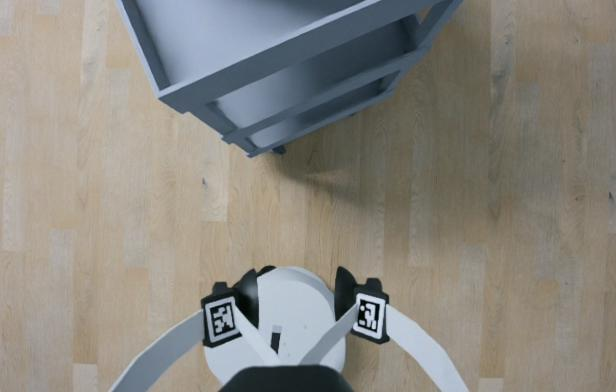

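Emit:
move(blocking=false, cameras=[], r1={"joints":{"arm_m":0.4}})

Emit:
wait(seconds=3, cameras=["r1_wrist_camera"])

Scene clock: 372.43 s.
move: r1 moving
r1.base_odometry: x=-3.043 y=-0.715 heading=-2.330
r1.turned_by_wheels: +0.000
r1.turned_by_imu: +0.000
r1.base_tilt: forward=-1.6 right=+1.3
r1.lidar_m: 0.53 0.98 2.45 2.37 0.83 0.93 1.81 1.88 2.44 2.35 2.49 0.68
r1.base_status: not commanded
r1.joint_positions: lift_m=+1.190 arm_m=+0.251 wrist_yaw_rad=+0.002 wrist_pitch_rad=+1.568 wrist_roll_rad=+0.000 gripper_m=+0.030
r1.joint_status: arm_m moving
r1.measured_speeds: translate_m=+0.000 strafe_m=+0.000 rotate_rad=+0.000 lift_m=+0.000 arm_m=+0.195 wrist_yaw_rad=+0.000 wrist_pitch_rad=+0.000 wrist_roll_rad=+0.000
r1.motor_effort: lift_m=+24(24) arm_m=+5(8) wheel_0=+2(2) wheel_1=+1(2) wheel_2=+2(2)
r1.servo_current: wrist_yaw_rad=46(52) wrist_pitch_rad=39(46) wrist_roll_rad=39(65) gripper_m=52(52)
r1.hand_pose: x=+0.4227 y=-0.0874 z=+1.0794 quat_wxyz=(+0.708, -0.001, +0.706, +0.001) (m; r1's base frame)
r1.wrist_depth_mm: 1308 504 508 504 504 1308 1308 / 1281 1281 504 492 1281 1308 1308 / 1281 1308 654 1255 1281 1281 1281 / 1255 1281 1281 1308 1281 1281 1308 / 1308 1281 1281 1308 1281 1308 1308 / 1281 1308 207 1098 188 1308 1281 / 1255 1308 1078 1078 1281 1281 1308
r2: as last shown
r2.lidar_m: 1.15 0.32 0.29 3.25 0.86 1.00 - 2.22 1.57 1.47 1.52 1.25
r2.motor_effort: lift_m=+21(21) arm_m=-5(5) wheel_0=+9(10) wheel_1=-5(6) wheel_2=-3(3)
r2.servo_current: wrist_yaw_rad=46(52) wrist_pitch_rad=39(46) wrist_roll_rad=59(59) gripper_m=98(104)
r2.wrist_depth_mm: - - 243 163 242 241 240 / - - 245 163 244 243 241 / - - 245 166 245 245 244 / - - 245 166 245 245 246 / - - 248 167 247 247 247 / - - 186 167 179 248 248 / - - 250 - 249 - 249
pictures: none
No camera images: "cameras" was empty.

Scene clock: 373.63 s.
earlier move: r1 done
r1.base_odometry: x=-3.043 y=-0.715 heading=-2.330
r1.turned_by_wheels: +0.000
r1.turned_by_imu: +0.000
r1.base_tilt: forward=-1.6 right=+1.2
r1.lidar_m: 0.54 0.99 2.44 2.38 0.85 0.92 1.81 1.87 2.41 2.37 2.49 0.67
r1.base_status: not commanded
r1.joint_positions: lift_m=+1.190 arm_m=+0.400 wrist_yaw_rad=+0.002 wrist_pitch_rad=+1.568 wrist_roll_rad=+0.000 gripper_m=+0.030
r1.joint_status: all done
r1.measured_speeds: all 0
r1.motor_effort: lift_m=+24(24) arm_m=+5(8) wheel_0=+2(2) wheel_1=+1(2) wheel_2=+2(2)
r1.servo_current: wrist_yaw_rad=46(78) wrist_pitch_rad=39(46) wrist_roll_rad=59(65) gripper_m=46(59)
r1.hand_pose: x=+0.5718 y=-0.0874 z=+1.0794 quat_wxyz=(+0.708, -0.001, +0.706, +0.001) (m; r1's base frame)
r1.wrist_depth_mm: 257 277 303 325 370 504 1308 / 1281 375 430 500 508 508 1308 / 1281 504 512 508 508 1308 1281 / 1281 1281 508 508 1281 1281 1281 / 1336 1281 508 1281 1255 1308 1308 / 1281 1281 208 1308 189 1255 1255 / 1281 1281 1078 1060 1281 1308 1308
r2.base_odometry: x=-3.433 y=+0.030 heading=-2.938
r2.turned_by_wheels: +0.000
r2.turned_by_imu: +0.000
r2.base_tilt: forward=-0.7 right=+0.0
r2.lidar_m: 1.17 0.34 0.31 3.27 0.86 1.00 - 2.17 1.58 1.47 1.54 1.23
r2.base_status: not commanded
r2.joint_positions: lift_m=+0.840 arm_m=+0.000 wrist_yaw_rad=+1.651 wrist_pitch_rad=+0.001 wrist_roll_rad=+0.000 gripper_m=-0.024
r2.joint_status: not commanded
r2.measured_speeds: all 0
r2.motor_effort: lift_m=+21(21) arm_m=-5(5) wheel_0=+10(10) wheel_1=-5(6) wheel_2=-3(3)
r2.servo_current: wrist_yaw_rad=46(59) wrist_pitch_rad=52(52) wrist_roll_rad=46(65) gripper_m=104(104)
r2.hand_pose: x=+0.2349 y=+0.2945 z=+1.0177 quat_wxyz=(+0.678, +0.000, +0.000, +0.735) (m; r2's base frame)
r2.wrist_depth_mm: - - 242 163 241 242 241 / - - 243 164 243 243 241 / - - 246 166 245 244 243 / - - 246 167 246 245 244 / - - 248 167 247 247 247 / - - 187 168 179 248 248 / - - 250 - 249 - 250
wait: 1.20 of 3 s (r1 has come to rest)
pictures: r1_wrist_camera
Images, in order (width x height): r1_wrist_camera 616x392.

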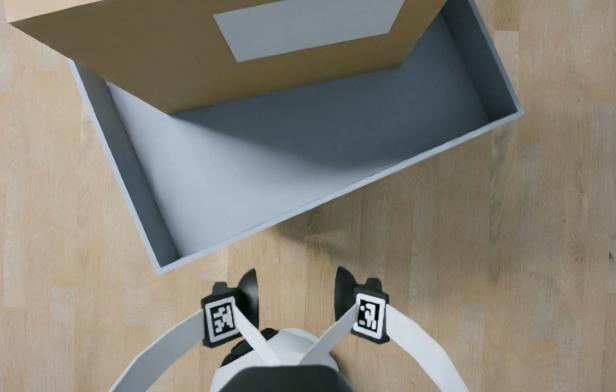

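Emit:
move(blocking=false, cameras=[], r1={"base":{"strafe_m":-0.034},"joints":{"arm_m":0.48,"gripper_m":-0.02}})

Emit:
wait(seconds=3, cameras=["r1_wrist_camera"])

Scene clock: 396.10 s.
move: r1 moving
r1.base_odometry: x=-3.064 y=-0.695 heading=-2.330
r1.turned_by_wheels: +0.000
r1.turned_by_imu: +0.000
r1.base_tilt: forward=-1.5 right=+1.3
r1.lidar_m: 0.54 0.82 2.47 2.39 0.86 0.94 1.79 1.84 2.41 2.32 2.47 0.68
r1.base_status: strafe_m moving
r1.joint_positions: lift_m=+1.190 arm_m=+0.449 wrist_yaw_rad=+0.002 wrist_pitch_rad=+1.568 wrist_roll_rad=+0.000 gripper_m=+0.011
r1.joint_status: arm_m moving; gripper_m moving
r1.measured_speeds: translate_m=+0.000 strafe_m=-0.054 rotate_rad=+0.001 lift_m=+0.000 arm_m=+0.163 wrist_yaw_rad=+0.000 wrist_pitch_rad=+0.000 wrist_roll_rad=+0.000
r1.motor_effort: lift_m=+24(24) arm_m=+5(7) wheel_0=+1(10) wheel_1=-1(9) wheel_2=-1(1)
r1.servo_current: wrist_yaw_rad=59(59) wrist_pitch_rad=39(46) wrist_roll_rad=52(59) gripper_m=117(117)
r1.hand_pose: x=+0.6213 y=-0.0874 z=+1.0794 quat_wxyz=(+0.708, -0.001, +0.706, +0.001) (m; r1's base frame)
r1.wrist_depth_mm: 229 229 229 253 283 1336 1281 / 238 270 322 375 504 1281 1281 / 1281 418 500 508 508 508 1308 / 1281 508 504 508 1308 1281 1308 / 1281 504 504 1281 1281 1281 1281 / 1308 1281 192 206 187 1281 1281 / 1281 1308 1160 1098 172 1308 1308
r2: as last shown
r2.lidar_m: 1.16 0.34 0.31 3.27 0.89 1.26 - 2.20 1.56 1.46 1.51 1.25
r2.motor_effort: lift_m=+20(21) arm_m=-5(5) wheel_0=+10(10) wheel_1=-5(6) wheel_2=-3(3)
r2.servo_current: wrist_yaw_rad=46(52) wrist_pitch_rad=33(46) wrist_roll_rad=46(52) gripper_m=98(104)
r2.wrist_depth_mm: - - 242 163 241 241 242 / - - 244 163 244 242 242 / - - 244 166 244 244 244 / - - 246 166 246 246 244 / - - 248 167 246 246 246 / - - 186 168 179 248 249 / - 1042 250 - 249 - 249
pictures: none
No camera images: "cameras" was empty.

Scene clock: 396.87 s.
earlier move: r1 done
r1.base_odometry: x=-3.068 y=-0.692 heading=-2.330
r1.turned_by_wheels: +0.000
r1.turned_by_imu: +0.000
r1.base_tilt: forward=-1.6 right=+1.3
r1.lidar_m: 0.52 0.76 2.46 2.40 0.89 0.95 1.80 1.83 2.39 2.32 2.45 0.69
r1.base_status: done
r1.joint_positions: lift_m=+1.190 arm_m=+0.480 wrist_yaw_rad=+0.002 wrist_pitch_rad=+1.568 wrist_roll_rad=+0.000 gripper_m=-0.019
r1.joint_status: all done
r1.measured_speeds: all 0
r1.motor_effort: lift_m=+24(24) arm_m=+4(7) wheel_0=-1(10) wheel_1=+0(9) wheel_2=+0(1)
r1.servo_current: wrist_yaw_rad=59(65) wrist_pitch_rad=46(46) wrist_roll_rad=33(59) gripper_m=52(117)
r1.hand_pose: x=+0.6518 y=-0.0874 z=+1.0794 quat_wxyz=(+0.708, -0.001, +0.706, +0.001) (m; r1's base frame)
r1.wrist_depth_mm: 229 228 229 228 229 1281 1281 / 229 228 229 244 289 1281 1281 / 253 291 387 504 504 1281 1308 / 1281 500 504 504 508 1281 1308 / 1308 500 508 504 1281 1281 1281 / 1281 508 439 199 1308 1281 1281 / 1281 1281 170 183 162 1336 1308
r2.base_odometry: x=-3.433 y=+0.030 heading=-2.938
r2.turned_by_wheels: +0.000
r2.turned_by_imu: +0.000
r2.base_tilt: forward=-0.7 right=+0.0
r2.lidar_m: 1.17 0.32 0.33 3.26 0.88 1.26 - 2.20 1.58 1.48 1.54 1.25
r2.base_status: not commanded
r2.joint_positions: lift_m=+0.840 arm_m=+0.000 wrist_yaw_rad=+1.651 wrist_pitch_rad=+0.001 wrist_roll_rad=+0.000 gripper_m=-0.024
r2.joint_status: not commanded
r2.measured_speeds: all 0
r2.motor_effort: lift_m=+21(21) arm_m=-5(5) wheel_0=+9(10) wheel_1=-5(6) wheel_2=-3(3)
r2.servo_current: wrist_yaw_rad=46(59) wrist_pitch_rad=33(46) wrist_roll_rad=39(52) gripper_m=104(104)
r2.hand_pose: x=+0.2349 y=+0.2945 z=+1.0177 quat_wxyz=(+0.678, +0.000, +0.000, +0.735) (m; r2's base frame)
r2.wrist_depth_mm: - - 242 163 242 241 241 / - - 244 163 243 243 242 / - - 245 166 243 244 244 / - - 246 167 246 246 246 / - - 248 167 246 247 246 / - - 186 167 179 248 248 / - 1042 249 - 250 - 250
wait: 0.77 of 3 s (r1 has come to rest)
pictures: r1_wrist_camera
Images, in order (width x height): r1_wrist_camera 616x392.

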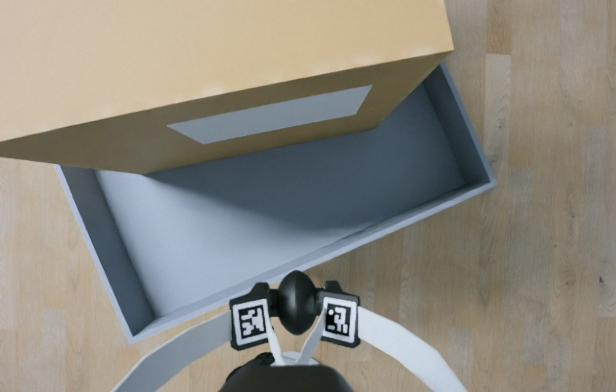

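Emit:
move(blocking=false, cameras=[], r1={"joints":{"arm_m":0.492}})

Emit:
wait(seconds=2, cameras=[])

Emit:
move(blocking=false, cameras=[], r1={"joints":{"lift_m":1.02},"pace":"slow","contact_limits":{"lift_m":0.2}})

Emit:
wait(seconds=3, cameras=["r1_wrist_camera"])

Scene clock: 407.60 s.
move: r1 moving
r1.base_odometry: x=-3.068 y=-0.692 heading=-2.330
r1.turned_by_wheels: +0.000
r1.turned_by_imu: +0.000
r1.base_tilt: forward=-1.6 right=+1.3
r1.lidar_m: 0.54 0.74 2.47 2.40 0.88 0.92 1.81 1.84 2.41 2.31 2.43 0.68
r1.base_status: not commanded
r1.joint_positions: lift_m=+1.190 arm_m=+0.492 wrist_yaw_rad=+0.002 wrist_pitch_rad=+1.568 wrist_roll_rad=+0.000 gripper_m=-0.019
r1.joint_status: arm_m moving
r1.measured_speeds: all 0
r1.motor_effort: lift_m=+24(24) arm_m=+4(8) wheel_0=-1(2) wheel_1=+0(1) wheel_2=+0(0)
r1.servo_current: wrist_yaw_rad=39(59) wrist_pitch_rad=39(52) wrist_roll_rad=59(59) gripper_m=52(59)
r1.hand_pose: x=+0.6638 y=-0.0874 z=+1.0794 quat_wxyz=(+0.708, -0.001, +0.706, +0.001) (m; r1's base frame)
r1.wrist_depth_mm: 229 229 228 229 228 1281 1255 / 229 228 228 229 234 1281 1308 / 229 249 320 427 508 1281 1281 / 1281 508 504 500 504 504 1281 / 1281 508 508 504 1255 1308 1308 / 1308 508 449 199 1281 1308 1308 / 1308 1281 171 184 162 1308 1281
r2: as last shown
r2.lidar_m: 1.15 0.32 0.32 3.26 0.89 1.27 - 2.19 1.55 1.48 1.52 1.24
r2.motor_effort: lift_m=+20(21) arm_m=-5(5) wheel_0=+10(10) wheel_1=-5(6) wheel_2=-3(3)
r2.servo_current: wrist_yaw_rad=59(59) wrist_pitch_rad=39(46) wrist_roll_rad=46(59) gripper_m=98(104)
r2.wrist_depth_mm: - - 242 163 241 240 241 / - - 244 163 242 242 242 / - - 245 166 244 245 244 / - - 246 167 246 245 243 / - - 248 167 248 247 247 / - - 186 167 178 248 248 / - 1042 250 - 248 - 249
pictures: none
No camera images: "cameras" was empty.

Scene clock: 407.73 s.
earlier move: r1 done
r1.base_odometry: x=-3.068 y=-0.692 heading=-2.330
r1.turned_by_wheels: +0.000
r1.turned_by_imu: +0.000
r1.base_tilt: forward=-1.6 right=+1.3
r1.lidar_m: 0.54 0.77 2.46 2.39 0.89 0.95 1.82 1.84 2.40 2.33 2.46 0.67
r1.base_status: not commanded
r1.joint_positions: lift_m=+1.190 arm_m=+0.492 wrist_yaw_rad=+0.002 wrist_pitch_rad=+1.568 wrist_roll_rad=+0.000 gripper_m=-0.019
r1.joint_status: all done
r1.measured_speeds: all 0
r1.motor_effort: lift_m=+24(24) arm_m=+4(8) wheel_0=-2(2) wheel_1=-1(1) wheel_2=+0(0)
r1.servo_current: wrist_yaw_rad=52(59) wrist_pitch_rad=46(52) wrist_roll_rad=39(59) gripper_m=52(59)
r1.hand_pose: x=+0.6638 y=-0.0874 z=+1.0794 quat_wxyz=(+0.708, -0.001, +0.706, +0.001) (m; r1's base frame)
r1.wrist_depth_mm: 228 229 229 229 229 1308 1281 / 228 228 228 229 233 1255 1308 / 229 249 320 424 512 1281 1308 / 1308 508 504 508 508 508 1336 / 1308 508 508 504 1308 1308 1336 / 1281 500 449 198 1308 1281 1308 / 1281 1281 171 183 162 1281 1308
r2.base_odometry: x=-3.433 y=+0.030 heading=-2.938
r2.turned_by_wheels: +0.000
r2.turned_by_imu: +0.000
r2.base_tilt: forward=-0.7 right=+0.0
r2.lidar_m: 1.17 0.34 0.32 3.26 0.91 1.26 - 2.22 1.55 1.46 1.52 1.24
r2.base_status: not commanded
r2.joint_positions: lift_m=+0.840 arm_m=+0.000 wrist_yaw_rad=+1.651 wrist_pitch_rad=+0.001 wrist_roll_rad=+0.000 gripper_m=-0.024
r2.joint_status: not commanded
r2.measured_speeds: all 0
r2.motor_effort: lift_m=+21(21) arm_m=-5(5) wheel_0=+9(10) wheel_1=-5(6) wheel_2=-3(3)
r2.servo_current: wrist_yaw_rad=46(59) wrist_pitch_rad=46(46) wrist_roll_rad=46(59) gripper_m=104(104)
r2.hand_pose: x=+0.2349 y=+0.2945 z=+1.0177 quat_wxyz=(+0.678, +0.000, +0.000, +0.735) (m; r2's base frame)
r2.wrist_depth_mm: - - 242 163 241 242 241 / - - 244 164 244 242 242 / - - 245 166 243 245 242 / - - 247 167 246 246 245 / - - 248 167 247 246 245 / - - 187 167 179 249 248 / - 1042 250 - 249 - 249
wait: 0.13 of 2 s (r1 has come to rest)
pictures: none
No camera images: "cameras" was empty.

Scene clock: 408.23 s.
move: r1 moving
r1.base_odometry: x=-3.068 y=-0.692 heading=-2.330
r1.turned_by_wheels: +0.000
r1.turned_by_imu: +0.000
r1.base_tilt: forward=-1.6 right=+1.3
r1.lidar_m: 0.53 0.72 2.47 2.40 0.89 0.96 1.83 1.85 2.39 2.33 2.48 0.66
r1.base_status: not commanded
r1.joint_positions: lift_m=+1.165 arm_m=+0.492 wrist_yaw_rad=+0.002 wrist_pitch_rad=+1.568 wrist_roll_rad=+0.000 gripper_m=-0.019
r1.joint_status: lift_m moving
r1.measured_speeds: translate_m=+0.000 strafe_m=+0.000 rotate_rad=+0.000 lift_m=-0.098 arm_m=+0.000 wrist_yaw_rad=+0.000 wrist_pitch_rad=+0.000 wrist_roll_rad=+0.000
r1.motor_effort: lift_m=+10(22) arm_m=+5(5) wheel_0=-1(2) wheel_1=-1(1) wheel_2=+0(0)
r1.servo_current: wrist_yaw_rad=46(59) wrist_pitch_rad=46(46) wrist_roll_rad=52(78) gripper_m=59(59)
r1.contact_limits: lift_m 0.2
r1.hand_pose: x=+0.6638 y=-0.0874 z=+1.0550 quat_wxyz=(+0.708, -0.001, +0.706, +0.001) (m; r1's base frame)
r1.wrist_depth_mm: 208 208 208 208 208 1281 1281 / 208 208 208 208 238 1229 1281 / 211 248 319 407 484 484 1281 / 1281 484 488 488 488 488 1281 / 1281 488 480 484 1281 1255 1255 / 1281 488 449 199 1255 1281 1281 / 1255 439 172 183 162 1281 1255
r2: as last shown
r2.base_tilt: forward=-0.7 right=+0.1
r2.lidar_m: 1.17 0.35 0.31 3.27 0.89 1.23 - 2.20 1.56 1.48 1.54 1.22
r2.motor_effort: lift_m=+21(21) arm_m=-5(5) wheel_0=+10(10) wheel_1=-5(6) wheel_2=-3(3)
r2.servo_current: wrist_yaw_rad=46(52) wrist_pitch_rad=39(46) wrist_roll_rad=46(59) gripper_m=104(104)
r2.wrist_depth_mm: - - 242 162 242 240 241 / - - 244 163 244 242 242 / - - 246 166 244 245 244 / - - 246 167 245 245 245 / - - 248 167 247 246 246 / - - 186 168 179 248 248 / - 1042 250 - 250 - 249
pictures: none
No camera images: "cameras" was empty.

Scene clock: 409.90 s.
earlier move: r1 done
r1.base_odometry: x=-3.068 y=-0.692 heading=-2.330
r1.turned_by_wheels: +0.000
r1.turned_by_imu: +0.000
r1.base_tilt: forward=-1.6 right=+1.3
r1.lidar_m: 0.52 0.75 2.49 2.40 0.86 0.96 1.83 1.84 2.38 2.31 2.45 0.69
r1.base_status: not commanded
r1.joint_positions: lift_m=+1.020 arm_m=+0.492 wrist_yaw_rad=+0.002 wrist_pitch_rad=+1.568 wrist_roll_rad=+0.000 gripper_m=-0.019
r1.joint_status: all done
r1.measured_speeds: all 0
r1.motor_effort: lift_m=+12(22) arm_m=+4(5) wheel_0=-1(2) wheel_1=-1(1) wheel_2=+0(0)
r1.servo_current: wrist_yaw_rad=33(65) wrist_pitch_rad=39(52) wrist_roll_rad=46(78) gripper_m=52(59)
r1.contact_limits: lift_m 0.2
r1.hand_pose: x=+0.6638 y=-0.0874 z=+0.9103 quat_wxyz=(+0.708, -0.001, +0.706, +0.001) (m; r1's base frame)
r1.wrist_depth_mm: 105 112 123 138 152 175 1118 / 140 160 174 211 237 336 281 / 211 248 322 336 338 338 297 / 338 336 336 338 338 336 301 / 338 338 336 336 338 322 1118 / 338 336 338 198 266 1118 1138 / - 336 179 183 162 1138 1118
r2.base_odometry: x=-3.433 y=+0.030 heading=-2.938
r2.turned_by_wheels: +0.000
r2.turned_by_imu: +0.000
r2.base_tilt: forward=-0.7 right=+0.0
r2.lidar_m: 1.17 0.34 0.30 3.26 0.89 1.22 - 2.20 1.57 1.47 1.50 1.24
r2.base_status: not commanded
r2.joint_positions: lift_m=+0.840 arm_m=+0.000 wrist_yaw_rad=+1.651 wrist_pitch_rad=+0.001 wrist_roll_rad=+0.000 gripper_m=-0.024
r2.joint_status: not commanded
r2.measured_speeds: all 0
r2.motor_effort: lift_m=+21(21) arm_m=-5(5) wheel_0=+10(10) wheel_1=-5(6) wheel_2=-3(3)
r2.servo_current: wrist_yaw_rad=52(59) wrist_pitch_rad=39(52) wrist_roll_rad=39(59) gripper_m=98(111)
r2.hand_pose: x=+0.2349 y=+0.2945 z=+1.0177 quat_wxyz=(+0.678, +0.000, +0.000, +0.735) (m; r2's base frame)
r2.wrist_depth_mm: - - 243 163 241 241 241 / - - 244 163 243 242 242 / - - 244 166 244 245 245 / - - 246 167 247 245 245 / - - 247 167 247 246 247 / - - 187 168 180 249 248 / - 1042 250 - 249 - 249
wait: 1.67 of 3 s (r1 has come to rest)
pictures: r1_wrist_camera
Images, in order (width x height): r1_wrist_camera 616x392.

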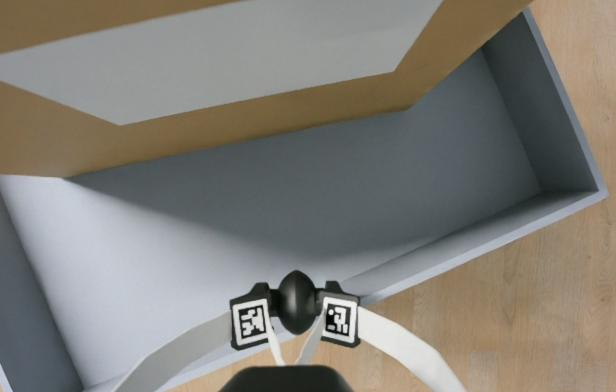

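Emit:
move(blocking=false, cameras=[], r1={"joints":{"wrist_roll_rad":-0.36,"arm_m":0.502},"speeds":{"wrist_roll_rad":0.5}})

Emit:
wait(seconds=2, cameras=["r1_wrist_camera"])

Scene clock: 425.87 s.
move: r1 moving
r1.base_odometry: x=-3.068 y=-0.692 heading=-2.330
r1.turned_by_wheels: +0.000
r1.turned_by_imu: +0.000
r1.base_tilt: forward=-1.6 right=+1.2
r1.lidar_m: 0.54 0.79 2.47 2.40 0.88 0.96 1.80 1.85 2.38 2.34 2.44 0.67
r1.base_status: not commanded
r1.joint_positions: lift_m=+1.020 arm_m=+0.502 wrist_yaw_rad=+0.002 wrist_pitch_rad=+1.568 wrist_roll_rad=-0.205 gripper_m=-0.019
r1.joint_status: arm_m moving; wrist_roll_rad moving
r1.measured_speeds: translate_m=+0.000 strafe_m=+0.000 rotate_rad=+0.000 lift_m=+0.000 arm_m=+0.000 wrist_yaw_rad=+0.000 wrist_pitch_rad=+0.000 wrist_roll_rad=-0.500
r1.motor_effort: lift_m=+12(12) arm_m=+6(7) wheel_0=-1(2) wheel_1=-1(1) wheel_2=+0(0)
r1.servo_current: wrist_yaw_rad=59(65) wrist_pitch_rad=39(52) wrist_roll_rad=46(85) gripper_m=52(59)
r1.contact_limits: lift_m 0.2
r1.hand_pose: x=+0.6738 y=-0.0874 z=+0.9103 quat_wxyz=(+0.704, -0.073, +0.702, +0.073) (m; r1's base frame)
r1.wrist_depth_mm: 105 107 103 111 111 112 - / 146 161 151 172 158 161 268 / 277 287 306 314 327 338 298 / 336 338 336 338 338 338 317 / 338 338 336 338 338 336 309 / 336 336 336 197 281 1118 1098 / 329 306 179 180 162 1138 1118
r2: as last shown
r2.base_tilt: forward=-0.7 right=+0.1
r2.lidar_m: 1.14 0.33 0.31 3.25 0.89 1.24 - 2.17 1.55 1.47 1.54 1.20
r2.motor_effort: lift_m=+21(21) arm_m=-5(5) wheel_0=+9(10) wheel_1=-5(6) wheel_2=-3(3)
r2.servo_current: wrist_yaw_rad=59(59) wrist_pitch_rad=39(39) wrist_roll_rad=52(59) gripper_m=104(104)
r2.wrist_depth_mm: - - 241 162 241 242 241 / - - 243 163 243 244 242 / - - 245 166 244 243 244 / - - 246 166 245 245 246 / - - 248 167 247 248 246 / - - 186 168 179 248 248 / - 1042 250 - 249 - 249
pictures: none
No camera images: "cameras" was empty.

Scene clock: 426.57 s.
earlier move: r1 done
r1.base_odometry: x=-3.068 y=-0.692 heading=-2.330
r1.turned_by_wheels: +0.000
r1.turned_by_imu: +0.000
r1.base_tilt: forward=-1.6 right=+1.3
r1.lidar_m: 0.55 0.78 2.47 2.40 0.89 0.95 1.81 1.86 2.41 2.34 2.42 0.67
r1.base_status: not commanded
r1.joint_positions: lift_m=+1.020 arm_m=+0.502 wrist_yaw_rad=+0.002 wrist_pitch_rad=+1.568 wrist_roll_rad=-0.358 gripper_m=-0.019
r1.joint_status: all done
r1.measured_speeds: all 0
r1.motor_effort: lift_m=+12(12) arm_m=+4(7) wheel_0=-1(2) wheel_1=-1(1) wheel_2=+0(0)
r1.servo_current: wrist_yaw_rad=52(65) wrist_pitch_rad=39(52) wrist_roll_rad=46(85) gripper_m=52(59)
r1.contact_limits: lift_m 0.2
r1.hand_pose: x=+0.6738 y=-0.0874 z=+0.9103 quat_wxyz=(+0.697, -0.127, +0.695, +0.126) (m; r1's base frame)
r1.wrist_depth_mm: 142 127 121 109 107 - - / 220 202 177 170 145 123 - / 338 334 338 315 250 215 294 / 340 336 338 338 336 336 327 / 336 338 336 336 338 338 319 / 338 338 322 198 307 315 307 / 1138 273 179 267 162 1118 1160
r2.base_odometry: x=-3.433 y=+0.030 heading=-2.938
r2.turned_by_wheels: +0.000
r2.turned_by_imu: +0.000
r2.base_tilt: forward=-0.7 right=+0.0
r2.lidar_m: 1.15 0.33 0.31 3.28 0.91 1.23 - 2.20 1.55 1.47 1.53 1.25
r2.base_status: not commanded
r2.joint_positions: lift_m=+0.840 arm_m=+0.000 wrist_yaw_rad=+1.651 wrist_pitch_rad=+0.001 wrist_roll_rad=+0.000 gripper_m=-0.024
r2.joint_status: not commanded
r2.measured_speeds: all 0
r2.motor_effort: lift_m=+21(21) arm_m=-5(5) wheel_0=+10(10) wheel_1=-5(6) wheel_2=-3(3)
r2.servo_current: wrist_yaw_rad=46(59) wrist_pitch_rad=33(46) wrist_roll_rad=39(59) gripper_m=98(104)
r2.hand_pose: x=+0.2349 y=+0.2945 z=+1.0177 quat_wxyz=(+0.678, +0.000, +0.000, +0.735) (m; r2's base frame)
r2.wrist_depth_mm: - - 242 163 242 241 242 / - - 243 164 243 242 244 / - - 245 166 244 244 244 / - - 247 166 245 245 246 / - - 248 167 247 247 246 / - - 187 168 179 247 248 / - 1042 251 - 250 - 249
wait: 0.70 of 2 s (r1 has come to rest)
pictures: r1_wrist_camera
Images, in order (width x height): r1_wrist_camera 616x392.

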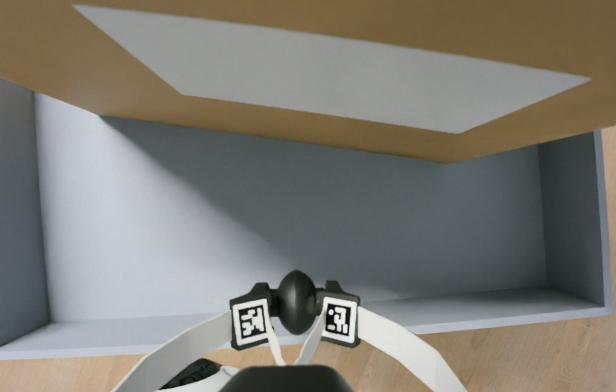

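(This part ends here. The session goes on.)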